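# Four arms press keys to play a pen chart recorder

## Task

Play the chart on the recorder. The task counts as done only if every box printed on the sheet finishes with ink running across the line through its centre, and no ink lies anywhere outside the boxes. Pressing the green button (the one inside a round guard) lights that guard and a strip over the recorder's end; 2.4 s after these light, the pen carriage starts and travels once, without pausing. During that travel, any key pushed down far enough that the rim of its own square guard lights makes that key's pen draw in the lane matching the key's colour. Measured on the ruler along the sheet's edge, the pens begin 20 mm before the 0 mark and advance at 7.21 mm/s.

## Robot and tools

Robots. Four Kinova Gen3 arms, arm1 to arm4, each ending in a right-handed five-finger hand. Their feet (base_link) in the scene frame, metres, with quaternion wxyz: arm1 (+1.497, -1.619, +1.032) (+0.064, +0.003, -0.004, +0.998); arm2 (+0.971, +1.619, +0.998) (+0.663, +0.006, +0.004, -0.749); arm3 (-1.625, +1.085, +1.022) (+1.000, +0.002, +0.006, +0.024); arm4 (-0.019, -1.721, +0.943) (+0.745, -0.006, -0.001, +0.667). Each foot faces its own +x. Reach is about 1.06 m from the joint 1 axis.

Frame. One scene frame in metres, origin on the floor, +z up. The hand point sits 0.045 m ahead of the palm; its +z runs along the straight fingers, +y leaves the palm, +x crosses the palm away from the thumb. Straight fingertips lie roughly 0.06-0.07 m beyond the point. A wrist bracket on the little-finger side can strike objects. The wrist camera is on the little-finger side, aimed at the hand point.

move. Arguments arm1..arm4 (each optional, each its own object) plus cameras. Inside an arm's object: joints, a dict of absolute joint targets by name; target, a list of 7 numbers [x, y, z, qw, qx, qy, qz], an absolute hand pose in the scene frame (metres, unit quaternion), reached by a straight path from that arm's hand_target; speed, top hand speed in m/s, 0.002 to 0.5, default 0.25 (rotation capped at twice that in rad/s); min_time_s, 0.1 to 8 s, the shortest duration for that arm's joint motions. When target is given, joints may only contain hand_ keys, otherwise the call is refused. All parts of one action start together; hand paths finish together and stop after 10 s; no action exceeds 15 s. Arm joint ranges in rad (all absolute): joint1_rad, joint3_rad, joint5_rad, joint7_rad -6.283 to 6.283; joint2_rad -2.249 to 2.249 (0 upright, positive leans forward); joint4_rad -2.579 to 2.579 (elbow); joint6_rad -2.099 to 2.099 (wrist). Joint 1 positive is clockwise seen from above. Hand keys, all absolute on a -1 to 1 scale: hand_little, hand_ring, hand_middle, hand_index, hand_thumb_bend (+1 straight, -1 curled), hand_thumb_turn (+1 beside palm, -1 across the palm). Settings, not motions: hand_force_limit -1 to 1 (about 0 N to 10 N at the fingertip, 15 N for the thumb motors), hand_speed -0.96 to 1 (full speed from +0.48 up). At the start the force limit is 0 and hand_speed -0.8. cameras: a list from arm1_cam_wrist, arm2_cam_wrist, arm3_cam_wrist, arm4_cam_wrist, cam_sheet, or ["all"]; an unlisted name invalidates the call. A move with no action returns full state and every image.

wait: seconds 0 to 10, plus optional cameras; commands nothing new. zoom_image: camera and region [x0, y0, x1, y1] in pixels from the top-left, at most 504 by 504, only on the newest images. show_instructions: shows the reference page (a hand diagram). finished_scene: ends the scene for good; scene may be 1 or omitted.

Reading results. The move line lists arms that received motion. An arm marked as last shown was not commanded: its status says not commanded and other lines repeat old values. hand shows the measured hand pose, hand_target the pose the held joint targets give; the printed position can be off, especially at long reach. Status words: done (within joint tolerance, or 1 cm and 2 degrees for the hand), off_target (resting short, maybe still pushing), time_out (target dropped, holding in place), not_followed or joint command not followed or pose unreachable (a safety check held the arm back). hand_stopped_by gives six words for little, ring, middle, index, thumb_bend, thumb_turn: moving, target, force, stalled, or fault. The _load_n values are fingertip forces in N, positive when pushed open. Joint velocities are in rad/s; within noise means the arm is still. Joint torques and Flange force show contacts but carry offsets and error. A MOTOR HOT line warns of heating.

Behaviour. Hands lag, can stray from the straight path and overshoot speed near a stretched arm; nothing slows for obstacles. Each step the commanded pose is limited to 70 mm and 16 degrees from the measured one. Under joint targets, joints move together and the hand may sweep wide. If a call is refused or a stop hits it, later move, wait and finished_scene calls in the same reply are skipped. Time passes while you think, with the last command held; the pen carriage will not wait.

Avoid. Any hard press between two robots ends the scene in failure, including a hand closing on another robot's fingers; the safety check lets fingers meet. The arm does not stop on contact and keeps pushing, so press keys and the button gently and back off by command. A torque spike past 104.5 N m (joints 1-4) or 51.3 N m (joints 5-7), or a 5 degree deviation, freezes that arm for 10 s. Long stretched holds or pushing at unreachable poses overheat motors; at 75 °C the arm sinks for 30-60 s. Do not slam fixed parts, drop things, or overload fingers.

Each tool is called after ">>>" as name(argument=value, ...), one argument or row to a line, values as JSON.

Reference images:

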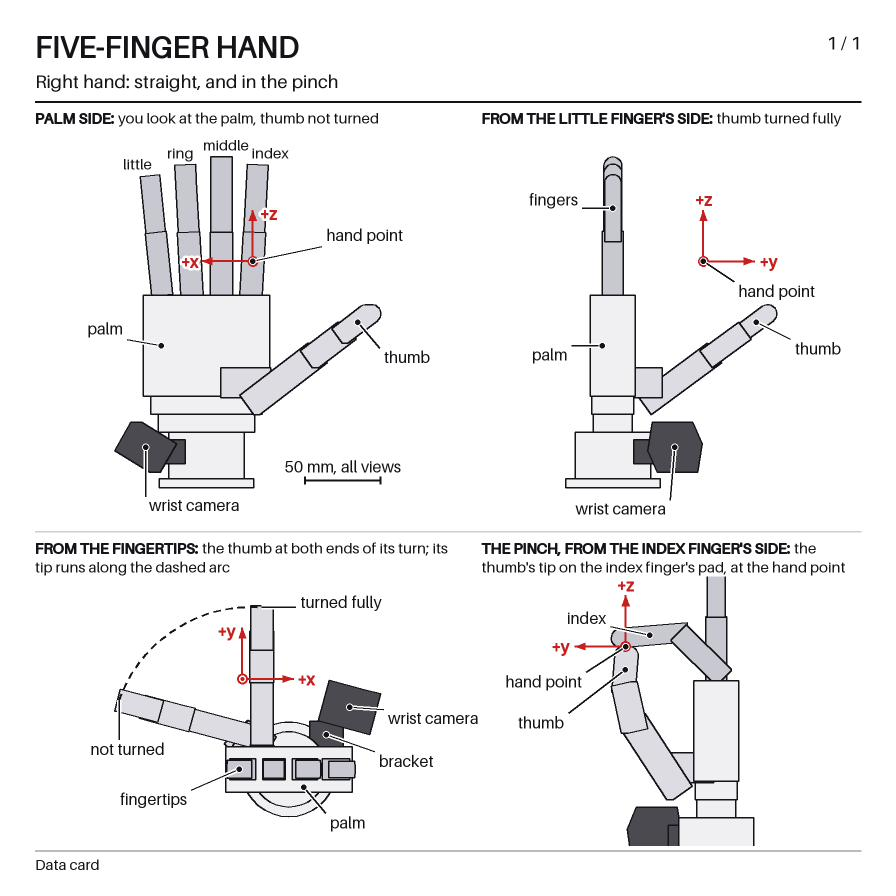

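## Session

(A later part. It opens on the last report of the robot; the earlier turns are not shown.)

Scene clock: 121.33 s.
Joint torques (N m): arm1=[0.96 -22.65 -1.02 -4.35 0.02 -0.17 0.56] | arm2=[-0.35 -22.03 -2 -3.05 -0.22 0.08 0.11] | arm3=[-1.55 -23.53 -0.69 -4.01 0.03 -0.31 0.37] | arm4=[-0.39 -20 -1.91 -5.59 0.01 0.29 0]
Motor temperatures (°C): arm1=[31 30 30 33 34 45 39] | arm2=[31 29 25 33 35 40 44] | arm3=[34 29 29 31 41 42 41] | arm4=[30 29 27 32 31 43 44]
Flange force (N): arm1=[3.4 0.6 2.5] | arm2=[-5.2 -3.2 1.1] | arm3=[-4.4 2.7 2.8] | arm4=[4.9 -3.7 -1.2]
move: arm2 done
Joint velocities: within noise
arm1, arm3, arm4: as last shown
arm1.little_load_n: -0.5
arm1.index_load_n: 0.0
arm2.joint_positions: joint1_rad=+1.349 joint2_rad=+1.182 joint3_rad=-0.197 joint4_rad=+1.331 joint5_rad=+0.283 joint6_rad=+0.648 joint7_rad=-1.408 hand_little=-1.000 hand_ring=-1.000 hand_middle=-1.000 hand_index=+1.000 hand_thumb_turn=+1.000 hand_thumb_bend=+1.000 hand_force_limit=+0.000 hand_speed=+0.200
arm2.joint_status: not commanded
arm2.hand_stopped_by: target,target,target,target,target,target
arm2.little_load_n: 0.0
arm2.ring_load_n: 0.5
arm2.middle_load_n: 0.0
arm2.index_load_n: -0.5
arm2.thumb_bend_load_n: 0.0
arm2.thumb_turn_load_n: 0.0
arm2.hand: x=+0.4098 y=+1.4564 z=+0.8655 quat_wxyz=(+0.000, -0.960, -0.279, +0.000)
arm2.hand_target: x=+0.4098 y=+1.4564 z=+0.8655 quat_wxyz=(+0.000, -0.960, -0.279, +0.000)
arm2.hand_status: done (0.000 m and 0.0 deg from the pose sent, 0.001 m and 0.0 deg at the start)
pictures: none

>>> move(
  arm2={"target": [0.4098, 1.4564, 0.864, 0, 0.960, 0.279, 0], "speed": 0.1},
)

>>> move(
  arm2={"target": [0.4098, 1.4564, 0.863, 0, 0.960, 0.279, 0], "speed": 0.1},
  cameras=["arm2_cam_wrist"],
)

Scene clock: 123.07 s.
Joint torques (N m): arm1=[0.91 -22.62 -1.03 -4.35 0.01 -0.18 0.55] | arm2=[-0.4 -22.08 -1.86 -2.92 -0.22 0.08 0.11] | arm3=[-1.53 -23.53 -0.74 -4.03 0.02 -0.29 0.35] | arm4=[-0.36 -20.01 -1.91 -5.55 0.04 0.3 -0.02]
Motor temperatures (°C): arm1=[31 30 30 33 34 45 39] | arm2=[31 29 25 33 35 40 44] | arm3=[34 29 29 31 41 42 41] | arm4=[30 29 27 32 31 43 44]
Flange force (N): arm1=[3.3 0.6 2.5] | arm2=[-5.8 -3.6 1.2] | arm3=[-4.3 2.6 2.9] | arm4=[4.7 -3.6 -1.2]
move: arm2 done
Joint velocities: within noise
arm1, arm3, arm4: as last shown
arm1.little_load_n: 0.0
arm2.joint_positions: joint1_rad=+1.349 joint2_rad=+1.185 joint3_rad=-0.196 joint4_rad=+1.330 joint5_rad=+0.284 joint6_rad=+0.646 joint7_rad=-1.408 hand_little=-1.000 hand_ring=-1.000 hand_middle=-1.000 hand_index=+1.000 hand_thumb_turn=+1.000 hand_thumb_bend=+1.000 hand_force_limit=+0.000 hand_speed=+0.200
arm2.joint_status: not commanded
arm2.hand_stopped_by: target,target,target,target,target,target
arm2.little_load_n: 0.0
arm2.ring_load_n: 0.0
arm2.middle_load_n: 0.0
arm2.index_load_n: 0.0
arm2.thumb_bend_load_n: -0.5
arm2.thumb_turn_load_n: 0.0
arm2.hand: x=+0.4098 y=+1.4564 z=+0.8640 quat_wxyz=(+0.000, -0.960, -0.279, +0.000)
arm2.hand_target: x=+0.4098 y=+1.4564 z=+0.8640 quat_wxyz=(+0.000, -0.960, -0.279, +0.000)
arm2.hand_status: done (0.000 m and 0.0 deg from the pose sent, 0.002 m and 0.0 deg at the start)
pictures: none

Scene clock: 124.03 s.
Joint torques (N m): arm1=[0.93 -22.63 -1.07 -4.36 0 -0.2 0.55] | arm2=[-0.73 -19.57 -2.08 -2.77 -0.26 -0.27 0.09] | arm3=[-1.57 -23.58 -0.7 -4.03 0.03 -0.3 0.36] | arm4=[-0.39 -19.99 -1.9 -5.59 0.02 0.31 -0.01]
Motor temperatures (°C): arm1=[31 30 30 33 34 45 39] | arm2=[31 29 25 33 35 40 44] | arm3=[34 29 29 31 41 42 41] | arm4=[30 29 27 32 31 43 44]
Flange force (N): arm1=[3.4 0.6 2.5] | arm2=[-3.7 -3.3 -4.1] | arm3=[-4.4 2.7 2.9] | arm4=[4.9 -3.7 -1.2]
move: arm2 done
Joint velocities: within noise
arm1, arm3, arm4: as last shown
arm1.thumb_turn_load_n: -0.5
arm2.joint_positions: joint1_rad=+1.348 joint2_rad=+1.187 joint3_rad=-0.196 joint4_rad=+1.329 joint5_rad=+0.284 joint6_rad=+0.645 joint7_rad=-1.409 hand_little=-1.000 hand_ring=-1.000 hand_middle=-1.000 hand_index=+1.000 hand_thumb_turn=+1.000 hand_thumb_bend=+1.000 hand_force_limit=+0.000 hand_speed=+0.200
arm2.joint_status: not commanded
arm2.hand_stopped_by: target,target,target,target,target,target
arm2.little_load_n: 0.0
arm2.ring_load_n: 0.0
arm2.middle_load_n: 0.5
arm2.index_load_n: 0.0
arm2.thumb_bend_load_n: 0.0
arm2.thumb_turn_load_n: 0.0
arm2.hand: x=+0.4098 y=+1.4564 z=+0.8630 quat_wxyz=(+0.000, -0.960, -0.279, +0.000)
arm2.hand_target: x=+0.4098 y=+1.4564 z=+0.8630 quat_wxyz=(+0.000, -0.960, -0.279, +0.000)
arm2.hand_status: done (0.000 m and 0.0 deg from the pose sent, 0.001 m and 0.0 deg at the start)
Images, in order (width x height): arm2_cam_wrist 672x504.

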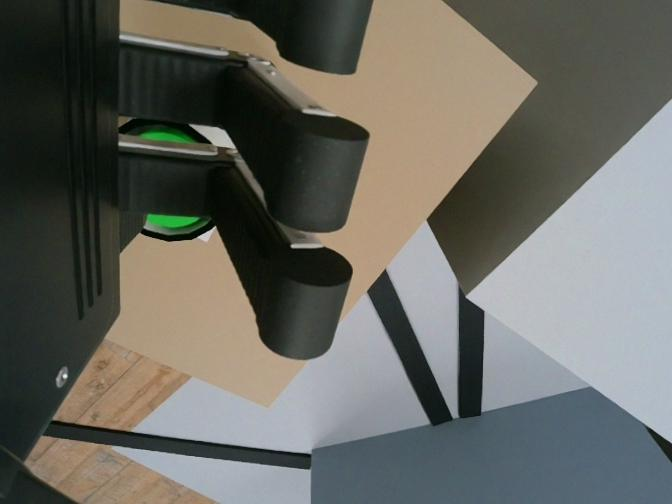

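>>> move(
  arm1={"target": [1.177, -2.107, 0.867, 0, 0.9845, 0.1754, 0], "speed": 0.1},
  arm2={"target": [0.4098, 1.4564, 0.8748, 0, 0.960, 0.279, 0], "speed": 0.1},
  arm3={"target": [-1.1743, 1.540, 0.867, 0, 0.075, 0.9972, 0], "speed": 0.1},
  arm4={"target": [-0.4376, -1.2856, 0.869, 0, 0.771, -0.637, 0], "speed": 0.1},
)

>>> move(
  arm2={"target": [0.4098, 1.4564, 0.867, 0, 0.960, 0.279, 0], "speed": 0.1},
)

>>> move(
  arm2={"target": [0.4098, 1.4564, 1.0, 0, 0.960, 0.279, 0]},
)

>>> move(
  arm2={"target": [0.700, 1.2064, 1.0, 0, 0.960, 0.279, 0], "joints": {"hand_little": 1, "hand_ring": 1, "hand_middle": 1}},
)

>>> move(
  arm2={"target": [0.700, 1.2064, 0.872, 0, 0.960, 0.279, 0], "speed": 0.12},
)

>>> wait(
  seconds=1.0,
)

>>> move(
  arm1={"target": [1.177, -2.107, 0.8593, 0, 0.9845, 0.1754, 0], "speed": 0.1},
  arm2={"target": [0.700, 1.2064, 0.8642, 0, 0.960, 0.279, 0], "speed": 0.1},
  arm3={"target": [-1.1743, 1.540, 0.8598, 0, 0.075, 0.9972, 0], "speed": 0.1},
  arm4={"target": [-0.4376, -1.2856, 0.8615, 0, 0.771, -0.637, 0], "speed": 0.1},
  cameras=["arm1_cam_wrist", "arm2_cam_wrist", "arm3_cam_wrist", "arm4_cam_wrist"],
)

>>> wait(
  seconds=0.7,
)

>>> move(
  arm1={"target": [1.177, -2.107, 0.867, 0, 0.9845, 0.1754, 0], "speed": 0.1},
  arm2={"target": [0.700, 1.2064, 0.872, 0, 0.960, 0.279, 0], "speed": 0.1},
  arm3={"target": [-1.1743, 1.540, 0.867, 0, 0.075, 0.9972, 0], "speed": 0.1},
  arm4={"target": [-0.4376, -1.2856, 0.869, 0, 0.771, -0.637, 0], "speed": 0.1},
  cameras=["arm1_cam_wrist", "arm2_cam_wrist", "arm3_cam_wrist", "arm4_cam_wrist"],
)

>>> move(
  arm1={"target": [1.177, -2.107, 0.8593, 0, 0.9845, 0.1754, 0], "speed": 0.1},
)

>>> move(
  arm1={"target": [1.177, -2.107, 0.867, 0, 0.9845, 0.1754, 0], "speed": 0.1},
)

Scene clock: 133.43 s.
Joint torques (N m): arm1=[0.91 -22.6 -1.07 -4.33 -0.01 -0.19 0.55] | arm2=[-0.39 -21.94 -2.02 -3.04 -0.27 0.11 0.14] | arm3=[-1.52 -23.56 -0.76 -3.98 0.01 -0.31 0.35] | arm4=[-0.36 -20.01 -1.89 -5.54 0.01 0.31 0]
Motor temperatures (°C): arm1=[31 30 30 33 34 45 39] | arm2=[31 29 25 33 35 40 44] | arm3=[34 29 29 31 41 42 41] | arm4=[30 29 27 31 31 43 44]
Flange force (N): arm1=[3.3 0.6 2.4] | arm2=[-5.4 -3.4 1.0] | arm3=[-4.4 2.8 2.9] | arm4=[4.9 -3.6 -1.2]
move: arm1 done; arm2 done; arm3 done; arm4 done
Joint velocities: within noise
arm1.joint_positions: joint1_rad=-1.014 joint2_rad=+1.188 joint3_rad=-0.153 joint4_rad=+1.516 joint5_rad=+0.304 joint6_rad=+0.458 joint7_rad=-2.435 hand_little=+1.000 hand_ring=+1.000 hand_middle=+1.000 hand_index=+1.000 hand_thumb_turn=+1.000 hand_thumb_bend=+1.000 hand_force_limit=+0.000 hand_speed=+0.200
arm1.joint_status: not commanded
arm1.hand_stopped_by: target,target,target,target,target,target
arm1.little_load_n: 0.0
arm1.ring_load_n: 0.0
arm1.middle_load_n: 0.0
arm1.index_load_n: 0.0
arm1.thumb_bend_load_n: 0.0
arm1.thumb_turn_load_n: 0.0
arm1.hand: x=+1.1770 y=-2.1070 z=+0.8670 quat_wxyz=(+0.000, +0.984, +0.175, +0.000)
arm1.hand_target: x=+1.1770 y=-2.1070 z=+0.8670 quat_wxyz=(+0.000, +0.984, +0.175, +0.000)
arm1.hand_status: done (0.000 m and 0.0 deg from the pose sent, 0.001 m and 0.0 deg at the start)
arm2.joint_positions: joint1_rad=+1.351 joint2_rad=+1.164 joint3_rad=-0.200 joint4_rad=+1.338 joint5_rad=+0.281 joint6_rad=+0.660 joint7_rad=-1.407 hand_little=-1.000 hand_ring=-1.000 hand_middle=-1.000 hand_index=+1.000 hand_thumb_turn=+1.000 hand_thumb_bend=+1.000 hand_force_limit=+0.000 hand_speed=+0.200
arm2.joint_status: not commanded
arm2.hand_stopped_by: target,target,target,target,target,target
arm2.little_load_n: 0.0
arm2.ring_load_n: 0.0
arm2.middle_load_n: 0.0
arm2.index_load_n: 0.0
arm2.thumb_bend_load_n: 0.0
arm2.thumb_turn_load_n: 0.0
arm2.hand: x=+0.4098 y=+1.4564 z=+0.8748 quat_wxyz=(+0.000, -0.960, -0.279, +0.000)
arm2.hand_target: x=+0.4098 y=+1.4564 z=+0.8748 quat_wxyz=(+0.000, -0.960, -0.279, +0.000)
arm2.hand_status: done (0.000 m and 0.0 deg from the pose sent, 0.012 m and 0.0 deg at the start)
arm3.joint_positions: joint1_rad=-0.680 joint2_rad=+1.223 joint3_rad=-0.167 joint4_rad=+1.320 joint5_rad=+0.292 joint6_rad=+0.617 joint7_rad=-2.747 hand_little=+1.000 hand_ring=+1.000 hand_middle=+1.000 hand_index=+1.000 hand_thumb_turn=+1.000 hand_thumb_bend=+1.000 hand_force_limit=+0.000 hand_speed=+0.200
arm3.joint_status: not commanded
arm3.hand_stopped_by: target,target,target,target,target,target
arm3.little_load_n: 0.0
arm3.ring_load_n: 0.0
arm3.middle_load_n: 0.0
arm3.index_load_n: 0.0
arm3.thumb_bend_load_n: 0.0
arm3.thumb_turn_load_n: 0.0
arm3.hand: x=-1.1743 y=+1.5400 z=+0.8670 quat_wxyz=(+0.000, -0.075, -0.997, +0.000)
arm3.hand_target: x=-1.1743 y=+1.5400 z=+0.8670 quat_wxyz=(+0.000, -0.075, -0.997, +0.000)
arm3.hand_status: done (0.000 m and 0.0 deg from the pose sent, 0.002 m and 0.0 deg at the start)
arm4.joint_positions: joint1_rad=-0.700 joint2_rad=+1.028 joint3_rad=-0.277 joint4_rad=+1.488 joint5_rad=+0.384 joint6_rad=+0.666 joint7_rad=-2.422 hand_little=+1.000 hand_ring=+1.000 hand_middle=+1.000 hand_index=+1.000 hand_thumb_turn=+1.000 hand_thumb_bend=+1.000 hand_force_limit=+0.000 hand_speed=+0.200
arm4.joint_status: not commanded
arm4.hand_stopped_by: target,target,target,target,target,target
arm4.little_load_n: 0.0
arm4.ring_load_n: 0.0
arm4.middle_load_n: 0.0
arm4.index_load_n: 0.0
arm4.thumb_bend_load_n: 0.0
arm4.thumb_turn_load_n: 0.0
arm4.hand: x=-0.4376 y=-1.2856 z=+0.8690 quat_wxyz=(+0.000, +0.771, -0.637, +0.000)
arm4.hand_target: x=-0.4376 y=-1.2856 z=+0.8690 quat_wxyz=(+0.000, +0.771, -0.637, +0.000)
arm4.hand_status: done (0.000 m and 0.0 deg from the pose sent, 0.002 m and 0.0 deg at the start)
pictures: none

Scene clock: 134.40 s.
Joint torques (N m): arm1=[0.9 -22.64 -1.05 -4.36 0 -0.2 0.56] | arm2=[-0.37 -22.01 -1.98 -3.03 -0.22 0.1 0.08] | arm3=[-1.54 -23.56 -0.71 -3.99 0.01 -0.31 0.36] | arm4=[-0.38 -20 -1.87 -5.53 0.01 0.31 0.02]
Motor temperatures (°C): arm1=[31 30 30 33 34 45 39] | arm2=[31 29 25 33 35 40 44] | arm3=[34 29 29 31 41 42 41] | arm4=[30 29 27 31 31 43 44]
Flange force (N): arm1=[3.4 0.5 2.4] | arm2=[-5.3 -3.4 1.0] | arm3=[-4.4 2.7 2.9] | arm4=[4.9 -3.6 -1.2]
move: arm2 done
Joint velocities: within noise
arm1, arm3, arm4: as last shown
arm2.joint_positions: joint1_rad=+1.349 joint2_rad=+1.179 joint3_rad=-0.197 joint4_rad=+1.332 joint5_rad=+0.283 joint6_rad=+0.650 joint7_rad=-1.408 hand_little=-1.000 hand_ring=-1.000 hand_middle=-1.000 hand_index=+1.000 hand_thumb_turn=+1.000 hand_thumb_bend=+1.000 hand_force_limit=+0.000 hand_speed=+0.200
arm2.joint_status: not commanded
arm2.hand_stopped_by: target,target,target,target,target,target
arm2.little_load_n: 0.0
arm2.ring_load_n: 0.5
arm2.middle_load_n: 0.0
arm2.index_load_n: 0.0
arm2.thumb_bend_load_n: 0.0
arm2.thumb_turn_load_n: 0.0
arm2.hand: x=+0.4098 y=+1.4564 z=+0.8670 quat_wxyz=(+0.000, -0.960, -0.279, +0.000)
arm2.hand_target: x=+0.4098 y=+1.4564 z=+0.8670 quat_wxyz=(+0.000, -0.960, -0.279, +0.000)
arm2.hand_status: done (0.000 m and 0.0 deg from the pose sent, 0.008 m and 0.0 deg at the start)
pictures: none

Scene clock: 135.53 s.
Joint torques (N m): arm1=[0.92 -22.63 -1.04 -4.34 0.02 -0.16 0.55] | arm2=[-0.3 -21.04 -2.1 -4.37 -0.22 0.07 0.1] | arm3=[-1.52 -23.57 -0.74 -4.01 0.02 -0.3 0.35] | arm4=[-0.39 -19.99 -1.89 -5.52 0.03 0.3 0]
Motor temperatures (°C): arm1=[31 30 30 33 34 45 39] | arm2=[31 29 25 33 35 40 44] | arm3=[34 29 29 31 41 42 41] | arm4=[30 29 27 31 31 43 44]
Flange force (N): arm1=[3.4 0.5 2.5] | arm2=[-5.2 -3.2 -0.5] | arm3=[-4.3 2.7 2.9] | arm4=[4.8 -3.6 -1.3]
move: arm2 done
Joint velocities: within noise
arm1, arm3, arm4: as last shown
arm1.ring_load_n: 0.5
arm2.joint_positions: joint1_rad=+1.376 joint2_rad=+0.941 joint3_rad=-0.240 joint4_rad=+1.359 joint5_rad=+0.240 joint6_rad=+0.862 joint7_rad=-1.379 hand_little=-1.000 hand_ring=-1.000 hand_middle=-1.000 hand_index=+1.000 hand_thumb_turn=+1.000 hand_thumb_bend=+1.000 hand_force_limit=+0.000 hand_speed=+0.200
arm2.joint_status: not commanded
arm2.hand_stopped_by: target,target,target,target,target,target
arm2.little_load_n: 0.0
arm2.ring_load_n: 0.0
arm2.middle_load_n: 0.5
arm2.index_load_n: 0.0
arm2.thumb_bend_load_n: -0.5
arm2.thumb_turn_load_n: 0.0
arm2.hand: x=+0.4098 y=+1.4564 z=+1.0000 quat_wxyz=(+0.000, -0.960, -0.279, +0.000)
arm2.hand_target: x=+0.4098 y=+1.4564 z=+1.0000 quat_wxyz=(+0.000, -0.960, -0.279, +0.000)
arm2.hand_status: done (0.000 m and 0.0 deg from the pose sent, 0.133 m and 0.0 deg at the start)
pictures: none

Scene clock: 137.73 s.
Joint torques (N m): arm1=[0.94 -22.61 -1.06 -4.31 0.01 -0.2 0.57] | arm2=[-0.54 -16.56 -1.43 -2.34 -0.14 0.17 0.14] | arm3=[-1.53 -23.54 -0.72 -3.99 0.03 -0.29 0.36] | arm4=[-0.37 -20.05 -1.9 -5.55 0.02 0.3 0]
Motor temperatures (°C): arm1=[31 30 30 33 34 45 39] | arm2=[31 29 25 33 35 40 44] | arm3=[34 29 29 31 41 42 41] | arm4=[30 29 27 31 31 43 44]
Flange force (N): arm1=[3.3 0.7 2.4] | arm2=[-5.1 0.5 -0.2] | arm3=[-4.3 2.7 2.9] | arm4=[4.8 -3.6 -1.2]
move: arm2 done
Joint velocities: within noise
arm1, arm3, arm4: as last shown
arm1.ring_load_n: 0.0
arm2.joint_positions: joint1_rad=+0.617 joint2_rad=+0.727 joint3_rad=-0.168 joint4_rad=+1.883 joint5_rad=+0.212 joint6_rad=+0.535 joint7_rad=-2.145 hand_little=+1.000 hand_ring=+1.000 hand_middle=+1.000 hand_index=+1.000 hand_thumb_turn=+1.000 hand_thumb_bend=+1.000 hand_force_limit=+0.000 hand_speed=+0.200
arm2.joint_status: all done
arm2.hand_stopped_by: target,target,target,target,target,target
arm2.little_load_n: 0.0
arm2.ring_load_n: 0.0
arm2.middle_load_n: 0.0
arm2.index_load_n: 0.0
arm2.thumb_bend_load_n: 0.0
arm2.thumb_turn_load_n: 0.0
arm2.hand: x=+0.7000 y=+1.2064 z=+1.0000 quat_wxyz=(+0.000, -0.960, -0.279, +0.000)
arm2.hand_target: x=+0.7000 y=+1.2064 z=+1.0000 quat_wxyz=(+0.000, -0.960, -0.279, +0.000)
arm2.hand_status: done (0.000 m and 0.0 deg from the pose sent, 0.383 m and 0.0 deg at the start)
arm4.little_load_n: 0.5
pictures: none

Scene clock: 139.33 s.
Joint torques (N m): arm1=[0.93 -22.64 -1.05 -4.35 0.02 -0.18 0.54] | arm2=[-0.56 -18.08 -1.13 -0.16 -0.18 0.12 0.09] | arm3=[-1.54 -23.56 -0.71 -3.98 0.04 -0.29 0.34] | arm4=[-0.37 -19.98 -1.92 -5.53 0.02 0.28 0]
Motor temperatures (°C): arm1=[31 30 30 33 34 45 39] | arm2=[30 29 25 33 35 40 44] | arm3=[34 29 29 31 41 42 41] | arm4=[30 29 27 31 31 43 44]
Flange force (N): arm1=[3.4 0.6 2.5] | arm2=[-5.6 0.4 1.3] | arm3=[-4.4 2.8 3.0] | arm4=[4.8 -3.6 -1.3]
move: arm2 done
Joint velocities: within noise
arm1, arm3, arm4: as last shown
arm2.joint_positions: joint1_rad=+0.559 joint2_rad=+1.019 joint3_rad=-0.084 joint4_rad=+1.860 joint5_rad=+0.265 joint6_rad=+0.259 joint7_rad=-2.196 hand_little=+1.000 hand_ring=+1.000 hand_middle=+1.000 hand_index=+1.000 hand_thumb_turn=+1.000 hand_thumb_bend=+1.000 hand_force_limit=+0.000 hand_speed=+0.200
arm2.joint_status: not commanded
arm2.hand_stopped_by: target,target,target,target,target,target
arm2.little_load_n: 0.0
arm2.ring_load_n: 0.0
arm2.middle_load_n: 0.0
arm2.index_load_n: 0.0
arm2.thumb_bend_load_n: 0.0
arm2.thumb_turn_load_n: 0.0
arm2.hand: x=+0.7000 y=+1.2064 z=+0.8720 quat_wxyz=(+0.000, -0.960, -0.279, +0.000)
arm2.hand_target: x=+0.7000 y=+1.2064 z=+0.8720 quat_wxyz=(+0.000, -0.960, -0.279, +0.000)
arm2.hand_status: done (0.000 m and 0.0 deg from the pose sent, 0.128 m and 0.0 deg at the start)
arm4.little_load_n: 0.0
arm4.thumb_bend_load_n: -0.5
pictures: none

Scene clock: 140.33 s.
Joint torques (N m): arm1=[0.93 -22.64 -1.06 -4.35 0.02 -0.19 0.57] | arm2=[-0.49 -18.13 -1.11 -0.32 -0.2 0.09 0.13] | arm3=[-1.57 -23.57 -0.72 -4.06 0.02 -0.28 0.35] | arm4=[-0.37 -20.04 -1.92 -5.53 0.01 0.28 -0.02]
Motor temperatures (°C): arm1=[31 30 30 33 34 45 39] | arm2=[30 29 25 33 35 40 44] | arm3=[34 29 29 31 41 42 41] | arm4=[30 29 27 31 31 43 44]
Flange force (N): arm1=[3.4 0.6 2.4] | arm2=[-5.0 0.4 1.3] | arm3=[-4.2 2.4 2.9] | arm4=[4.7 -3.6 -1.2]
Joint velocities: within noise
arm1.joint_positions: joint1_rad=-1.014 joint2_rad=+1.188 joint3_rad=-0.153 joint4_rad=+1.516 joint5_rad=+0.304 joint6_rad=+0.458 joint7_rad=-2.435 hand_little=+1.000 hand_ring=+1.000 hand_middle=+1.000 hand_index=+1.000 hand_thumb_turn=+1.000 hand_thumb_bend=+1.000 hand_force_limit=+0.000 hand_speed=+0.200
arm1.joint_status: not commanded
arm1.hand_stopped_by: target,target,target,target,target,target
arm1.little_load_n: 0.0
arm1.ring_load_n: 0.0
arm1.middle_load_n: 0.0
arm1.index_load_n: 0.0
arm1.thumb_bend_load_n: 0.0
arm1.thumb_turn_load_n: 0.0
arm1.hand: x=+1.1770 y=-2.1070 z=+0.8670 quat_wxyz=(+0.000, +0.984, +0.175, +0.000)
arm1.hand_target: x=+1.1770 y=-2.1070 z=+0.8670 quat_wxyz=(+0.000, +0.984, +0.175, +0.000)
arm1.hand_status: not commanded
arm2.joint_positions: joint1_rad=+0.559 joint2_rad=+1.019 joint3_rad=-0.084 joint4_rad=+1.860 joint5_rad=+0.265 joint6_rad=+0.259 joint7_rad=-2.196 hand_little=+1.000 hand_ring=+1.000 hand_middle=+1.000 hand_index=+1.000 hand_thumb_turn=+1.000 hand_thumb_bend=+1.000 hand_force_limit=+0.000 hand_speed=+0.200
arm2.joint_status: not commanded
arm2.hand_stopped_by: target,target,target,target,target,target
arm2.little_load_n: 0.0
arm2.ring_load_n: 0.0
arm2.middle_load_n: 0.0
arm2.index_load_n: 0.0
arm2.thumb_bend_load_n: 0.0
arm2.thumb_turn_load_n: 0.0
arm2.hand: x=+0.7000 y=+1.2064 z=+0.8720 quat_wxyz=(+0.000, -0.960, -0.279, +0.000)
arm2.hand_target: x=+0.7000 y=+1.2064 z=+0.8720 quat_wxyz=(+0.000, -0.960, -0.279, +0.000)
arm2.hand_status: done (0.000 m and 0.0 deg from the pose sent, 0.128 m and 0.0 deg at the start)
arm3.joint_positions: joint1_rad=-0.680 joint2_rad=+1.223 joint3_rad=-0.167 joint4_rad=+1.320 joint5_rad=+0.292 joint6_rad=+0.617 joint7_rad=-2.747 hand_little=+1.000 hand_ring=+1.000 hand_middle=+1.000 hand_index=+1.000 hand_thumb_turn=+1.000 hand_thumb_bend=+1.000 hand_force_limit=+0.000 hand_speed=+0.200
arm3.joint_status: not commanded
arm3.hand_stopped_by: target,target,target,target,target,target
arm3.little_load_n: 0.0
arm3.ring_load_n: 0.0
arm3.middle_load_n: 0.0
arm3.index_load_n: 0.0
arm3.thumb_bend_load_n: 0.0
arm3.thumb_turn_load_n: 0.0
arm3.hand: x=-1.1743 y=+1.5400 z=+0.8670 quat_wxyz=(+0.000, -0.075, -0.997, +0.000)
arm3.hand_target: x=-1.1743 y=+1.5400 z=+0.8670 quat_wxyz=(+0.000, -0.075, -0.997, +0.000)
arm3.hand_status: not commanded
arm4.joint_positions: joint1_rad=-0.700 joint2_rad=+1.028 joint3_rad=-0.277 joint4_rad=+1.488 joint5_rad=+0.384 joint6_rad=+0.666 joint7_rad=-2.422 hand_little=+1.000 hand_ring=+1.000 hand_middle=+1.000 hand_index=+1.000 hand_thumb_turn=+1.000 hand_thumb_bend=+1.000 hand_force_limit=+0.000 hand_speed=+0.200
arm4.joint_status: not commanded
arm4.hand_stopped_by: target,target,target,target,target,target
arm4.little_load_n: 0.0
arm4.ring_load_n: 0.5
arm4.middle_load_n: 0.0
arm4.index_load_n: 0.0
arm4.thumb_bend_load_n: 0.0
arm4.thumb_turn_load_n: 0.0
arm4.hand: x=-0.4376 y=-1.2856 z=+0.8690 quat_wxyz=(+0.000, +0.771, -0.637, +0.000)
arm4.hand_target: x=-0.4376 y=-1.2856 z=+0.8690 quat_wxyz=(+0.000, +0.771, -0.637, +0.000)
arm4.hand_status: not commanded
wait: 1.00 s; at rest by 0.27 s
pictures: none

Scene clock: 141.30 s.
Joint torques (N m): arm1=[1.28 -19.23 -0.33 -4.05 0.18 -0.48 0.56] | arm2=[-0.38 -15.41 -0.87 -0.41 -0.11 -0.26 0.09] | arm3=[-1.04 -19.62 0.02 -3.07 0.21 -0.44 0.33] | arm4=[0.48 -12.06 0.13 -4.22 0.58 -0.57 -0.02]
Motor temperatures (°C): arm1=[31 30 30 33 34 45 39] | arm2=[30 29 25 33 35 40 44] | arm3=[34 29 29 31 41 42 41] | arm4=[30 29 27 31 31 43 44]
Flange force (N): arm1=[5.0 0.4 -5.3] | arm2=[-3.8 0.3 -6.2] | arm3=[-3.3 2.6 -4.6] | arm4=[7.9 -3.5 -18.6]
move: arm1 done; arm2 done; arm3 done; arm4 done
Joint velocities: within noise
arm1.joint_positions: joint1_rad=-1.016 joint2_rad=+1.204 joint3_rad=-0.150 joint4_rad=+1.508 joint5_rad=+0.306 joint6_rad=+0.449 joint7_rad=-2.437 hand_little=+1.000 hand_ring=+1.000 hand_middle=+1.000 hand_index=+1.000 hand_thumb_turn=+1.000 hand_thumb_bend=+1.000 hand_force_limit=+0.000 hand_speed=+0.200
arm1.joint_status: not commanded
arm1.hand_stopped_by: target,target,target,target,target,target
arm1.little_load_n: 0.0
arm1.ring_load_n: 0.0
arm1.middle_load_n: 0.0
arm1.index_load_n: 0.0
arm1.thumb_bend_load_n: 0.0
arm1.thumb_turn_load_n: 0.0
arm1.hand: x=+1.1770 y=-2.1070 z=+0.8593 quat_wxyz=(+0.000, +0.984, +0.175, +0.000)
arm1.hand_target: x=+1.1770 y=-2.1070 z=+0.8593 quat_wxyz=(+0.000, +0.984, +0.175, +0.000)
arm1.hand_status: done (0.000 m and 0.0 deg from the pose sent, 0.008 m and 0.0 deg at the start)
arm2.joint_positions: joint1_rad=+0.556 joint2_rad=+1.038 joint3_rad=-0.080 joint4_rad=+1.854 joint5_rad=+0.267 joint6_rad=+0.246 joint7_rad=-2.198 hand_little=+1.000 hand_ring=+1.000 hand_middle=+1.000 hand_index=+1.000 hand_thumb_turn=+1.000 hand_thumb_bend=+1.000 hand_force_limit=+0.000 hand_speed=+0.200
arm2.joint_status: not commanded
arm2.hand_stopped_by: target,target,target,target,target,target
arm2.little_load_n: 0.0
arm2.ring_load_n: 0.0
arm2.middle_load_n: 0.0
arm2.index_load_n: 0.0
arm2.thumb_bend_load_n: 0.0
arm2.thumb_turn_load_n: 0.0
arm2.hand: x=+0.7000 y=+1.2064 z=+0.8642 quat_wxyz=(+0.000, -0.960, -0.279, +0.000)
arm2.hand_target: x=+0.7000 y=+1.2064 z=+0.8642 quat_wxyz=(+0.000, -0.960, -0.279, +0.000)
arm2.hand_status: done (0.000 m and 0.0 deg from the pose sent, 0.008 m and 0.0 deg at the start)
arm3.joint_positions: joint1_rad=-0.681 joint2_rad=+1.238 joint3_rad=-0.165 joint4_rad=+1.313 joint5_rad=+0.294 joint6_rad=+0.609 joint7_rad=-2.748 hand_little=+1.000 hand_ring=+1.000 hand_middle=+1.000 hand_index=+1.000 hand_thumb_turn=+1.000 hand_thumb_bend=+1.000 hand_force_limit=+0.000 hand_speed=+0.200
arm3.joint_status: not commanded
arm3.hand_stopped_by: target,target,target,target,target,target
arm3.little_load_n: 0.0
arm3.ring_load_n: 0.0
arm3.middle_load_n: 0.0
arm3.index_load_n: 0.0
arm3.thumb_bend_load_n: 0.0
arm3.thumb_turn_load_n: 0.0
arm3.hand: x=-1.1743 y=+1.5400 z=+0.8598 quat_wxyz=(+0.000, -0.075, -0.997, +0.000)
arm3.hand_target: x=-1.1743 y=+1.5400 z=+0.8598 quat_wxyz=(+0.000, -0.075, -0.997, +0.000)
arm3.hand_status: done (0.000 m and 0.0 deg from the pose sent, 0.007 m and 0.0 deg at the start)
arm4.joint_positions: joint1_rad=-0.703 joint2_rad=+1.042 joint3_rad=-0.272 joint4_rad=+1.486 joint5_rad=+0.388 joint6_rad=+0.654 joint7_rad=-2.424 hand_little=+1.000 hand_ring=+1.000 hand_middle=+1.000 hand_index=+1.000 hand_thumb_turn=+1.000 hand_thumb_bend=+1.000 hand_force_limit=+0.000 hand_speed=+0.200
arm4.joint_status: not commanded
arm4.hand_stopped_by: target,target,target,target,target,target
arm4.little_load_n: 0.0
arm4.ring_load_n: 0.0
arm4.middle_load_n: 0.0
arm4.index_load_n: 0.0
arm4.thumb_bend_load_n: 0.0
arm4.thumb_turn_load_n: 0.0
arm4.hand: x=-0.4376 y=-1.2856 z=+0.8615 quat_wxyz=(+0.000, +0.771, -0.637, +0.000)
arm4.hand_target: x=-0.4376 y=-1.2856 z=+0.8615 quat_wxyz=(+0.000, +0.771, -0.637, +0.000)
arm4.hand_status: done (0.000 m and 0.0 deg from the pose sent, 0.007 m and 0.0 deg at the start)
Images, in order (width x height): arm1_cam_wrist 672x504, arm2_cam_wrist 672x504, arm3_cam_wrist 672x504, arm4_cam_wrist 672x504.

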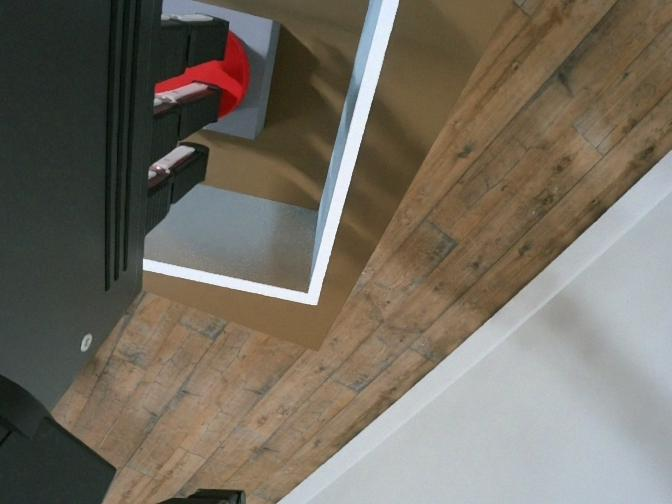

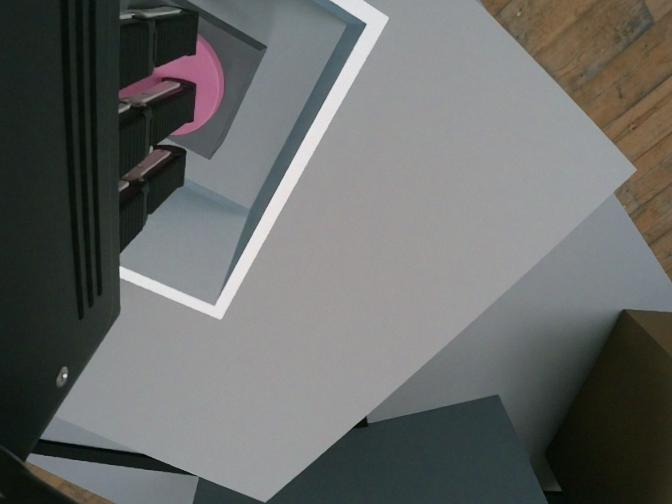

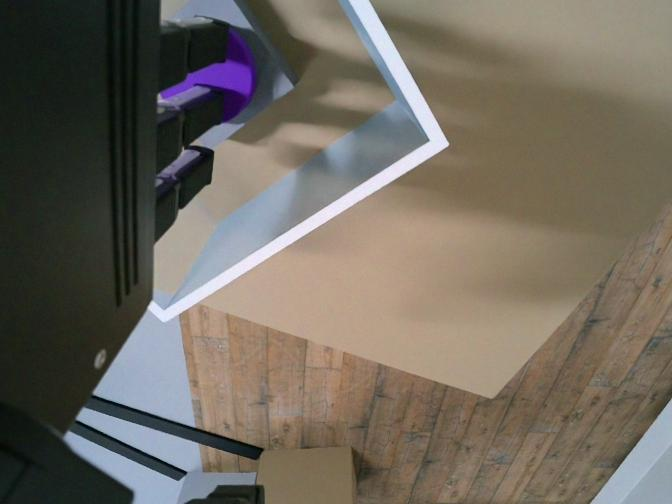

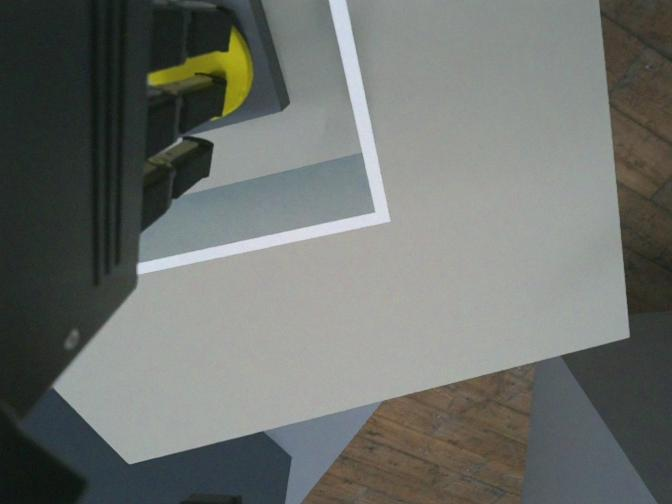

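Scene clock: 142.00 s.
Joint torques (N m): arm1=[1.29 -19.25 -0.32 -4.07 0.17 -0.49 0.58] | arm2=[-0.45 -15.48 -0.85 -0.35 -0.08 -0.28 0.09] | arm3=[-0.99 -19.61 0.03 -3.05 0.2 -0.41 0.36] | arm4=[0.47 -11.92 0.13 -4.19 0.57 -0.54 0]
Motor temperatures (°C): arm1=[31 30 30 33 34 45 39] | arm2=[30 29 25 33 35 40 44] | arm3=[34 29 29 31 41 42 41] | arm4=[30 29 27 31 31 43 44]
Flange force (N): arm1=[5.0 0.4 -5.3] | arm2=[-4.3 0.3 -6.0] | arm3=[-3.2 2.6 -4.5] | arm4=[8.0 -3.6 -18.8]
Joint velocities: within noise
arm1.joint_positions: joint1_rad=-1.016 joint2_rad=+1.204 joint3_rad=-0.150 joint4_rad=+1.508 joint5_rad=+0.306 joint6_rad=+0.449 joint7_rad=-2.437 hand_little=+1.000 hand_ring=+1.000 hand_middle=+1.000 hand_index=+1.000 hand_thumb_turn=+1.000 hand_thumb_bend=+1.000 hand_force_limit=+0.000 hand_speed=+0.200
arm1.joint_status: not commanded
arm1.hand_stopped_by: target,target,target,target,target,target
arm1.little_load_n: 0.0
arm1.ring_load_n: 0.0
arm1.middle_load_n: 0.0
arm1.index_load_n: 0.0
arm1.thumb_bend_load_n: -0.5
arm1.thumb_turn_load_n: 0.0
arm1.hand: x=+1.1770 y=-2.1070 z=+0.8593 quat_wxyz=(+0.000, +0.984, +0.175, +0.000)
arm1.hand_target: x=+1.1770 y=-2.1070 z=+0.8593 quat_wxyz=(+0.000, +0.984, +0.175, +0.000)
arm1.hand_status: done (0.000 m and 0.0 deg from the pose sent, 0.008 m and 0.0 deg at the start)
arm2.joint_positions: joint1_rad=+0.556 joint2_rad=+1.038 joint3_rad=-0.080 joint4_rad=+1.854 joint5_rad=+0.267 joint6_rad=+0.246 joint7_rad=-2.198 hand_little=+1.000 hand_ring=+1.000 hand_middle=+1.000 hand_index=+1.000 hand_thumb_turn=+1.000 hand_thumb_bend=+1.000 hand_force_limit=+0.000 hand_speed=+0.200
arm2.joint_status: not commanded
arm2.hand_stopped_by: target,target,target,target,target,target
arm2.little_load_n: 0.0
arm2.ring_load_n: 0.0
arm2.middle_load_n: 0.0
arm2.index_load_n: 0.0
arm2.thumb_bend_load_n: 0.0
arm2.thumb_turn_load_n: 0.0
arm2.hand: x=+0.7000 y=+1.2064 z=+0.8642 quat_wxyz=(+0.000, -0.960, -0.279, +0.000)
arm2.hand_target: x=+0.7000 y=+1.2064 z=+0.8642 quat_wxyz=(+0.000, -0.960, -0.279, +0.000)
arm2.hand_status: done (0.000 m and 0.0 deg from the pose sent, 0.008 m and 0.0 deg at the start)
arm3.joint_positions: joint1_rad=-0.681 joint2_rad=+1.238 joint3_rad=-0.165 joint4_rad=+1.313 joint5_rad=+0.294 joint6_rad=+0.609 joint7_rad=-2.748 hand_little=+1.000 hand_ring=+1.000 hand_middle=+1.000 hand_index=+1.000 hand_thumb_turn=+1.000 hand_thumb_bend=+1.000 hand_force_limit=+0.000 hand_speed=+0.200
arm3.joint_status: not commanded
arm3.hand_stopped_by: target,target,target,target,target,target
arm3.little_load_n: 0.0
arm3.ring_load_n: 0.0
arm3.middle_load_n: 0.0
arm3.index_load_n: 0.0
arm3.thumb_bend_load_n: -0.5
arm3.thumb_turn_load_n: 0.0
arm3.hand: x=-1.1743 y=+1.5400 z=+0.8598 quat_wxyz=(+0.000, -0.075, -0.997, +0.000)
arm3.hand_target: x=-1.1743 y=+1.5400 z=+0.8598 quat_wxyz=(+0.000, -0.075, -0.997, +0.000)
arm3.hand_status: done (0.000 m and 0.0 deg from the pose sent, 0.007 m and 0.0 deg at the start)
arm4.joint_positions: joint1_rad=-0.703 joint2_rad=+1.042 joint3_rad=-0.272 joint4_rad=+1.486 joint5_rad=+0.388 joint6_rad=+0.654 joint7_rad=-2.424 hand_little=+1.000 hand_ring=+1.000 hand_middle=+1.000 hand_index=+1.000 hand_thumb_turn=+1.000 hand_thumb_bend=+1.000 hand_force_limit=+0.000 hand_speed=+0.200
arm4.joint_status: not commanded
arm4.hand_stopped_by: target,target,target,target,target,target
arm4.little_load_n: 0.0
arm4.ring_load_n: 0.0
arm4.middle_load_n: 0.0
arm4.index_load_n: 0.0
arm4.thumb_bend_load_n: 0.0
arm4.thumb_turn_load_n: 0.0
arm4.hand: x=-0.4376 y=-1.2856 z=+0.8615 quat_wxyz=(+0.000, +0.771, -0.637, +0.000)
arm4.hand_target: x=-0.4376 y=-1.2856 z=+0.8615 quat_wxyz=(+0.000, +0.771, -0.637, +0.000)
arm4.hand_status: done (0.000 m and 0.0 deg from the pose sent, 0.007 m and 0.0 deg at the start)
wait: 0.70 s; at rest by 0.27 s
pictures: none

Scene clock: 142.97 s.
Joint torques (N m): arm1=[0.92 -22.58 -1.04 -4.33 -0.01 -0.2 0.55] | arm2=[-0.52 -18.05 -1.12 -0.27 -0.17 0.06 0.11] | arm3=[-1.56 -23.54 -0.72 -3.99 0.01 -0.29 0.37] | arm4=[-0.38 -20.02 -1.87 -5.54 0.01 0.29 -0.02]
Motor temperatures (°C): arm1=[31 30 30 33 34 45 39] | arm2=[30 29 25 33 35 40 44] | arm3=[34 29 29 31 41 42 40] | arm4=[30 29 27 31 31 43 44]
Flange force (N): arm1=[3.3 0.6 2.3] | arm2=[-5.3 0.4 1.1] | arm3=[-4.4 2.7 2.9] | arm4=[4.8 -3.6 -1.2]
move: arm1 done; arm2 done; arm3 done; arm4 done
Joint velocities: within noise
arm1.joint_positions: joint1_rad=-1.014 joint2_rad=+1.188 joint3_rad=-0.153 joint4_rad=+1.516 joint5_rad=+0.304 joint6_rad=+0.458 joint7_rad=-2.435 hand_little=+1.000 hand_ring=+1.000 hand_middle=+1.000 hand_index=+1.000 hand_thumb_turn=+1.000 hand_thumb_bend=+1.000 hand_force_limit=+0.000 hand_speed=+0.200
arm1.joint_status: not commanded
arm1.hand_stopped_by: target,target,target,target,target,target
arm1.little_load_n: 0.0
arm1.ring_load_n: 0.0
arm1.middle_load_n: 0.0
arm1.index_load_n: 0.0
arm1.thumb_bend_load_n: 0.0
arm1.thumb_turn_load_n: 0.0
arm1.hand: x=+1.1770 y=-2.1070 z=+0.8670 quat_wxyz=(+0.000, +0.984, +0.175, +0.000)
arm1.hand_target: x=+1.1770 y=-2.1070 z=+0.8670 quat_wxyz=(+0.000, +0.984, +0.175, +0.000)
arm1.hand_status: done (0.000 m and 0.0 deg from the pose sent, 0.008 m and 0.0 deg at the start)
arm2.joint_positions: joint1_rad=+0.559 joint2_rad=+1.019 joint3_rad=-0.084 joint4_rad=+1.860 joint5_rad=+0.266 joint6_rad=+0.259 joint7_rad=-2.196 hand_little=+1.000 hand_ring=+1.000 hand_middle=+1.000 hand_index=+1.000 hand_thumb_turn=+1.000 hand_thumb_bend=+1.000 hand_force_limit=+0.000 hand_speed=+0.200
arm2.joint_status: not commanded
arm2.hand_stopped_by: target,target,target,target,target,target
arm2.little_load_n: 0.0
arm2.ring_load_n: 0.0
arm2.middle_load_n: 0.0
arm2.index_load_n: 0.0
arm2.thumb_bend_load_n: 0.0
arm2.thumb_turn_load_n: 0.0
arm2.hand: x=+0.7000 y=+1.2064 z=+0.8720 quat_wxyz=(+0.000, -0.960, -0.279, +0.000)
arm2.hand_target: x=+0.7000 y=+1.2064 z=+0.8720 quat_wxyz=(+0.000, -0.960, -0.279, +0.000)
arm2.hand_status: done (0.000 m and 0.0 deg from the pose sent, 0.008 m and 0.0 deg at the start)
arm3.joint_positions: joint1_rad=-0.680 joint2_rad=+1.223 joint3_rad=-0.167 joint4_rad=+1.320 joint5_rad=+0.292 joint6_rad=+0.617 joint7_rad=-2.747 hand_little=+1.000 hand_ring=+1.000 hand_middle=+1.000 hand_index=+1.000 hand_thumb_turn=+1.000 hand_thumb_bend=+1.000 hand_force_limit=+0.000 hand_speed=+0.200
arm3.joint_status: not commanded
arm3.hand_stopped_by: target,target,target,target,target,target
arm3.little_load_n: 0.0
arm3.ring_load_n: 0.0
arm3.middle_load_n: 0.0
arm3.index_load_n: 0.0
arm3.thumb_bend_load_n: -0.5
arm3.thumb_turn_load_n: 0.0
arm3.hand: x=-1.1743 y=+1.5400 z=+0.8670 quat_wxyz=(+0.000, -0.075, -0.997, +0.000)
arm3.hand_target: x=-1.1743 y=+1.5400 z=+0.8670 quat_wxyz=(+0.000, -0.075, -0.997, +0.000)
arm3.hand_status: done (0.000 m and 0.0 deg from the pose sent, 0.007 m and 0.0 deg at the start)
arm4.joint_positions: joint1_rad=-0.700 joint2_rad=+1.028 joint3_rad=-0.277 joint4_rad=+1.488 joint5_rad=+0.384 joint6_rad=+0.666 joint7_rad=-2.422 hand_little=+1.000 hand_ring=+1.000 hand_middle=+1.000 hand_index=+1.000 hand_thumb_turn=+1.000 hand_thumb_bend=+1.000 hand_force_limit=+0.000 hand_speed=+0.200
arm4.joint_status: not commanded
arm4.hand_stopped_by: target,target,target,target,target,target
arm4.little_load_n: 0.0
arm4.ring_load_n: 0.0
arm4.middle_load_n: 0.0
arm4.index_load_n: 0.0
arm4.thumb_bend_load_n: 0.0
arm4.thumb_turn_load_n: 0.0
arm4.hand: x=-0.4376 y=-1.2856 z=+0.8690 quat_wxyz=(+0.000, +0.771, -0.637, +0.000)
arm4.hand_target: x=-0.4376 y=-1.2856 z=+0.8690 quat_wxyz=(+0.000, +0.771, -0.637, +0.000)
arm4.hand_status: done (0.000 m and 0.0 deg from the pose sent, 0.007 m and 0.0 deg at the start)
Images, in order (width x height): arm1_cam_wrist 672x504, arm2_cam_wrist 672x504, arm3_cam_wrist 672x504, arm4_cam_wrist 672x504.

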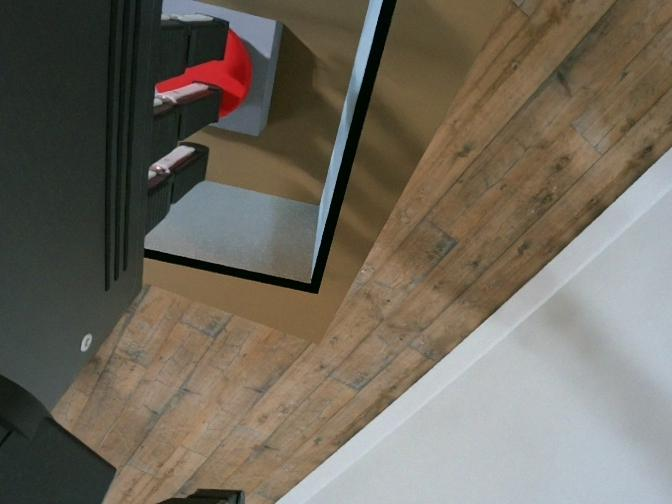

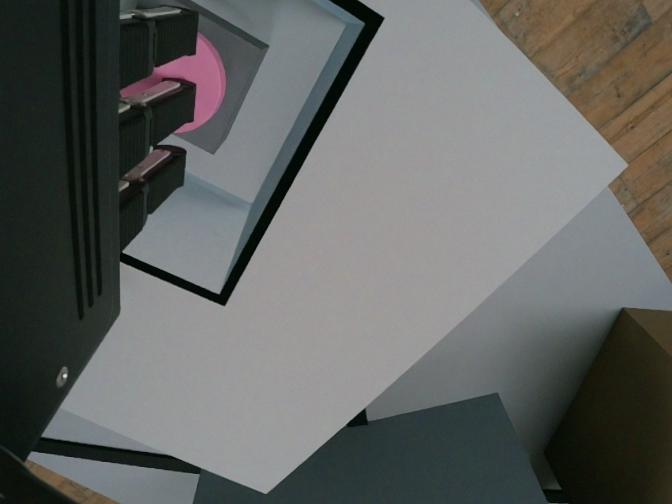

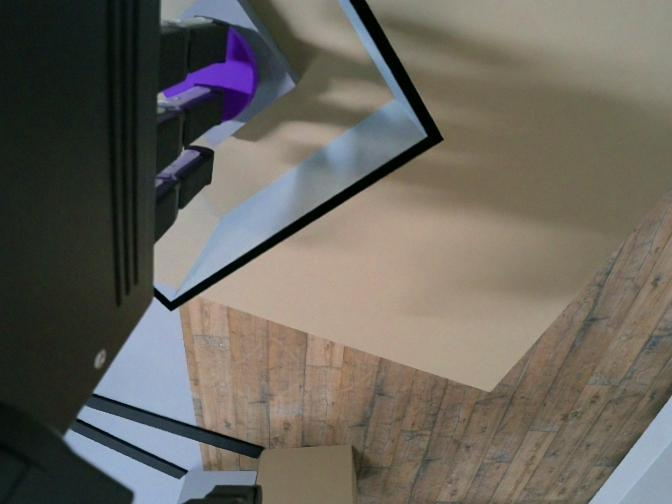

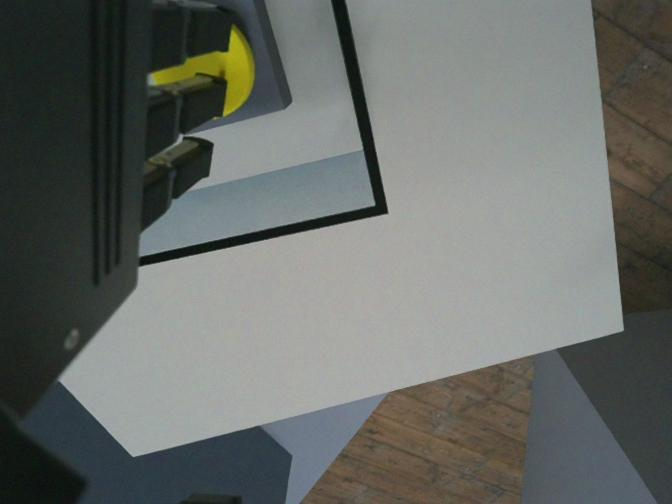

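Scene clock: 143.93 s.
Joint torques (N m): arm1=[1.39 -19.33 -0.24 -4.2 0.2 -0.57 0.57] | arm2=[-0.47 -18.18 -1.21 -0.17 -0.21 0.06 0.13] | arm3=[-1.5 -23.52 -0.72 -4.01 0.03 -0.31 0.37] | arm4=[-0.37 -20.04 -1.88 -5.51 0.01 0.28 0]
Motor temperatures (°C): arm1=[31 30 30 33 34 45 39] | arm2=[30 29 25 33 35 40 44] | arm3=[34 29 29 31 41 42 40] | arm4=[30 29 27 31 31 43 44]
Flange force (N): arm1=[5.2 0.5 -5.4] | arm2=[-5.5 0.7 1.5] | arm3=[-4.3 2.7 2.8] | arm4=[4.6 -3.5 -1.2]
move: arm1 done
Joint velocities: within noise
arm1.joint_positions: joint1_rad=-1.016 joint2_rad=+1.204 joint3_rad=-0.150 joint4_rad=+1.508 joint5_rad=+0.306 joint6_rad=+0.449 joint7_rad=-2.437 hand_little=+1.000 hand_ring=+1.000 hand_middle=+1.000 hand_index=+1.000 hand_thumb_turn=+1.000 hand_thumb_bend=+1.000 hand_force_limit=+0.000 hand_speed=+0.200
arm1.joint_status: not commanded
arm1.hand_stopped_by: target,target,target,target,target,target
arm1.little_load_n: 0.0
arm1.ring_load_n: 0.0
arm1.middle_load_n: 0.0
arm1.index_load_n: 0.0
arm1.thumb_bend_load_n: 0.0
arm1.thumb_turn_load_n: 0.0
arm1.hand: x=+1.1770 y=-2.1070 z=+0.8593 quat_wxyz=(+0.000, +0.984, +0.175, +0.000)
arm1.hand_target: x=+1.1770 y=-2.1070 z=+0.8593 quat_wxyz=(+0.000, +0.984, +0.175, +0.000)
arm1.hand_status: done (0.000 m and 0.0 deg from the pose sent, 0.008 m and 0.0 deg at the start)
arm2, arm3, arm4: as last shown
arm3.index_load_n: -0.5
arm3.thumb_bend_load_n: 0.0
arm3.thumb_turn_load_n: 0.5
arm4.index_load_n: -0.5
pictures: none

Scene clock: 144.90 s.
Joint torques (N m): arm1=[0.92 -22.61 -1.06 -4.32 0.01 -0.2 0.55] | arm2=[-0.54 -18.1 -1.14 -0.27 -0.15 0.04 0.07] | arm3=[-1.52 -23.57 -0.74 -4.01 0.03 -0.31 0.37] | arm4=[-0.38 -19.99 -1.89 -5.52 0.03 0.28 0.01]
Motor temperatures (°C): arm1=[31 30 30 33 34 45 39] | arm2=[30 29 25 33 35 40 44] | arm3=[34 29 29 31 41 42 40] | arm4=[30 29 27 31 31 43 44]
Flange force (N): arm1=[3.3 0.6 2.4] | arm2=[-5.5 0.4 1.1] | arm3=[-4.3 2.7 2.9] | arm4=[4.7 -3.6 -1.3]
move: arm1 done
Joint velocities: within noise
arm1.joint_positions: joint1_rad=-1.014 joint2_rad=+1.188 joint3_rad=-0.153 joint4_rad=+1.516 joint5_rad=+0.304 joint6_rad=+0.458 joint7_rad=-2.435 hand_little=+1.000 hand_ring=+1.000 hand_middle=+1.000 hand_index=+1.000 hand_thumb_turn=+1.000 hand_thumb_bend=+1.000 hand_force_limit=+0.000 hand_speed=+0.200
arm1.joint_status: not commanded
arm1.hand_stopped_by: target,target,target,target,target,target
arm1.little_load_n: 0.0
arm1.ring_load_n: 0.0
arm1.middle_load_n: 0.0
arm1.index_load_n: 0.0
arm1.thumb_bend_load_n: 0.0
arm1.thumb_turn_load_n: 0.0
arm1.hand: x=+1.1770 y=-2.1070 z=+0.8670 quat_wxyz=(+0.000, +0.984, +0.175, +0.000)
arm1.hand_target: x=+1.1770 y=-2.1070 z=+0.8670 quat_wxyz=(+0.000, +0.984, +0.175, +0.000)
arm1.hand_status: done (0.000 m and 0.0 deg from the pose sent, 0.008 m and 0.0 deg at the start)
arm2, arm3, arm4: as last shown
arm2.thumb_bend_load_n: -0.5
arm3.index_load_n: 0.0
arm3.thumb_turn_load_n: 0.0
arm4.index_load_n: 0.0
arm4.thumb_bend_load_n: -0.5
pictures: none

>>> move(
  arm2={"target": [0.700, 1.2064, 1.0, 0, 0.960, 0.279, 0]},
)

>>> move(
  arm2={"target": [0.4098, 1.4564, 1.0, 0, 0.960, 0.279, 0], "joints": {"hand_little": -1, "hand_ring": -1, "hand_middle": -1}},
)

>>> move(
  arm2={"target": [0.4098, 1.4564, 0.867, 0, 0.960, 0.279, 0], "speed": 0.12},
  cameras=["arm2_cam_wrist"],
)

Scene clock: 151.77 s.
Joint torques (N m): arm1=[0.9 -22.62 -1.08 -4.34 0.03 -0.18 0.54] | arm2=[-0.6 -16.65 -1.52 -2.29 -0.12 0.13 0.08] | arm3=[-1.54 -23.54 -0.7 -3.99 0.04 -0.29 0.36] | arm4=[-0.38 -20.04 -1.89 -5.54 0.02 0.28 -0.01]
Motor temperatures (°C): arm1=[31 30 30 33 34 45 39] | arm2=[30 30 25 33 35 40 44] | arm3=[34 29 29 31 41 42 40] | arm4=[30 29 27 31 31 43 44]
Flange force (N): arm1=[3.3 0.5 2.4] | arm2=[-5.5 0.4 -0.1] | arm3=[-4.4 2.7 2.9] | arm4=[4.7 -3.6 -1.2]
move: arm2 done
Joint velocities: within noise
arm1, arm3, arm4: as last shown
arm2.joint_positions: joint1_rad=+0.617 joint2_rad=+0.727 joint3_rad=-0.168 joint4_rad=+1.883 joint5_rad=+0.211 joint6_rad=+0.535 joint7_rad=-2.145 hand_little=+1.000 hand_ring=+1.000 hand_middle=+1.000 hand_index=+1.000 hand_thumb_turn=+1.000 hand_thumb_bend=+1.000 hand_force_limit=+0.000 hand_speed=+0.200
arm2.joint_status: not commanded
arm2.hand_stopped_by: target,target,target,target,target,target
arm2.little_load_n: 0.0
arm2.ring_load_n: 0.0
arm2.middle_load_n: 0.0
arm2.index_load_n: 0.0
arm2.thumb_bend_load_n: -0.5
arm2.thumb_turn_load_n: 0.0
arm2.hand: x=+0.7000 y=+1.2064 z=+1.0000 quat_wxyz=(+0.000, -0.960, -0.279, +0.000)
arm2.hand_target: x=+0.7000 y=+1.2064 z=+1.0000 quat_wxyz=(+0.000, -0.960, -0.279, +0.000)
arm2.hand_status: done (0.000 m and 0.0 deg from the pose sent, 0.128 m and 0.0 deg at the start)
arm4.thumb_bend_load_n: 0.0
pictures: none

Scene clock: 154.00 s.
Joint torques (N m): arm1=[0.94 -22.62 -1.08 -4.36 0.02 -0.18 0.56] | arm2=[-0.34 -21.05 -2.13 -4.37 -0.23 0.08 0.13] | arm3=[-1.52 -23.59 -0.71 -4 0.03 -0.28 0.34] | arm4=[-0.36 -20.02 -1.91 -5.57 0.01 0.29 -0.01]
Motor temperatures (°C): arm1=[31 30 30 33 34 45 39] | arm2=[30 30 25 33 35 40 44] | arm3=[34 29 29 31 41 42 40] | arm4=[30 29 27 31 31 43 44]
Flange force (N): arm1=[3.5 0.6 2.4] | arm2=[-5.1 -3.2 -0.4] | arm3=[-4.4 2.7 3.0] | arm4=[4.9 -3.6 -1.2]
move: arm2 done
Joint velocities: within noise
arm1, arm3, arm4: as last shown
arm1.thumb_bend_load_n: -0.5
arm2.joint_positions: joint1_rad=+1.377 joint2_rad=+0.941 joint3_rad=-0.242 joint4_rad=+1.359 joint5_rad=+0.242 joint6_rad=+0.862 joint7_rad=-1.381 hand_little=-1.000 hand_ring=-1.000 hand_middle=-1.000 hand_index=+1.000 hand_thumb_turn=+1.000 hand_thumb_bend=+1.000 hand_force_limit=+0.000 hand_speed=+0.200
arm2.joint_status: all done
arm2.hand_stopped_by: target,target,target,target,target,target
arm2.little_load_n: 0.5
arm2.ring_load_n: 0.0
arm2.middle_load_n: 0.0
arm2.index_load_n: 0.0
arm2.thumb_bend_load_n: 0.0
arm2.thumb_turn_load_n: 0.0
arm2.hand: x=+0.4098 y=+1.4564 z=+1.0000 quat_wxyz=(+0.000, -0.960, -0.279, +0.000)
arm2.hand_target: x=+0.4098 y=+1.4564 z=+1.0000 quat_wxyz=(+0.000, -0.960, -0.279, +0.000)
arm2.hand_status: done (0.000 m and 0.0 deg from the pose sent, 0.383 m and 0.0 deg at the start)
arm3.little_load_n: -0.5
pictures: none

Scene clock: 155.63 s.
Joint torques (N m): arm1=[0.96 -22.61 -1.03 -4.38 0 -0.2 0.53] | arm2=[-0.33 -22.11 -1.99 -3 -0.21 0.12 0.12] | arm3=[-1.53 -23.58 -0.73 -3.99 0.01 -0.3 0.34] | arm4=[-0.4 -20.01 -1.87 -5.53 0.03 0.3 0.01]
Motor temperatures (°C): arm1=[31 30 30 33 34 45 39] | arm2=[30 30 25 33 35 40 44] | arm3=[34 30 29 31 41 42 40] | arm4=[30 29 27 31 31 43 44]
Flange force (N): arm1=[3.5 0.6 2.3] | arm2=[-5.5 -3.3 1.3] | arm3=[-4.4 2.8 3.0] | arm4=[4.8 -3.6 -1.3]
move: arm2 done
Joint velocities: within noise
arm1, arm3, arm4: as last shown
arm1.thumb_bend_load_n: 0.0
arm2.joint_positions: joint1_rad=+1.350 joint2_rad=+1.179 joint3_rad=-0.199 joint4_rad=+1.332 joint5_rad=+0.285 joint6_rad=+0.650 joint7_rad=-1.410 hand_little=-1.000 hand_ring=-1.000 hand_middle=-1.000 hand_index=+1.000 hand_thumb_turn=+1.000 hand_thumb_bend=+1.000 hand_force_limit=+0.000 hand_speed=+0.200
arm2.joint_status: not commanded
arm2.hand_stopped_by: target,target,target,target,target,target
arm2.little_load_n: 0.0
arm2.ring_load_n: 0.5
arm2.middle_load_n: 0.0
arm2.index_load_n: 0.0
arm2.thumb_bend_load_n: 0.0
arm2.thumb_turn_load_n: 0.0
arm2.hand: x=+0.4098 y=+1.4564 z=+0.8670 quat_wxyz=(+0.000, -0.960, -0.279, +0.000)
arm2.hand_target: x=+0.4098 y=+1.4564 z=+0.8670 quat_wxyz=(+0.000, -0.960, -0.279, +0.000)
arm2.hand_status: done (0.000 m and 0.0 deg from the pose sent, 0.133 m and 0.0 deg at the start)
arm3.little_load_n: 0.0
Images, in order (width x height): arm2_cam_wrist 672x504.

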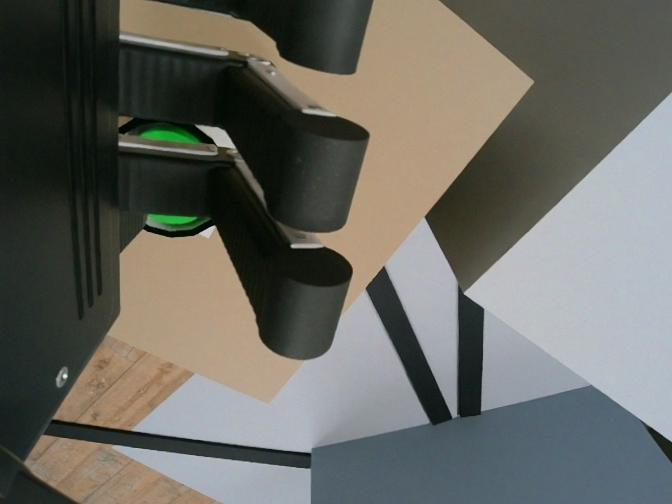

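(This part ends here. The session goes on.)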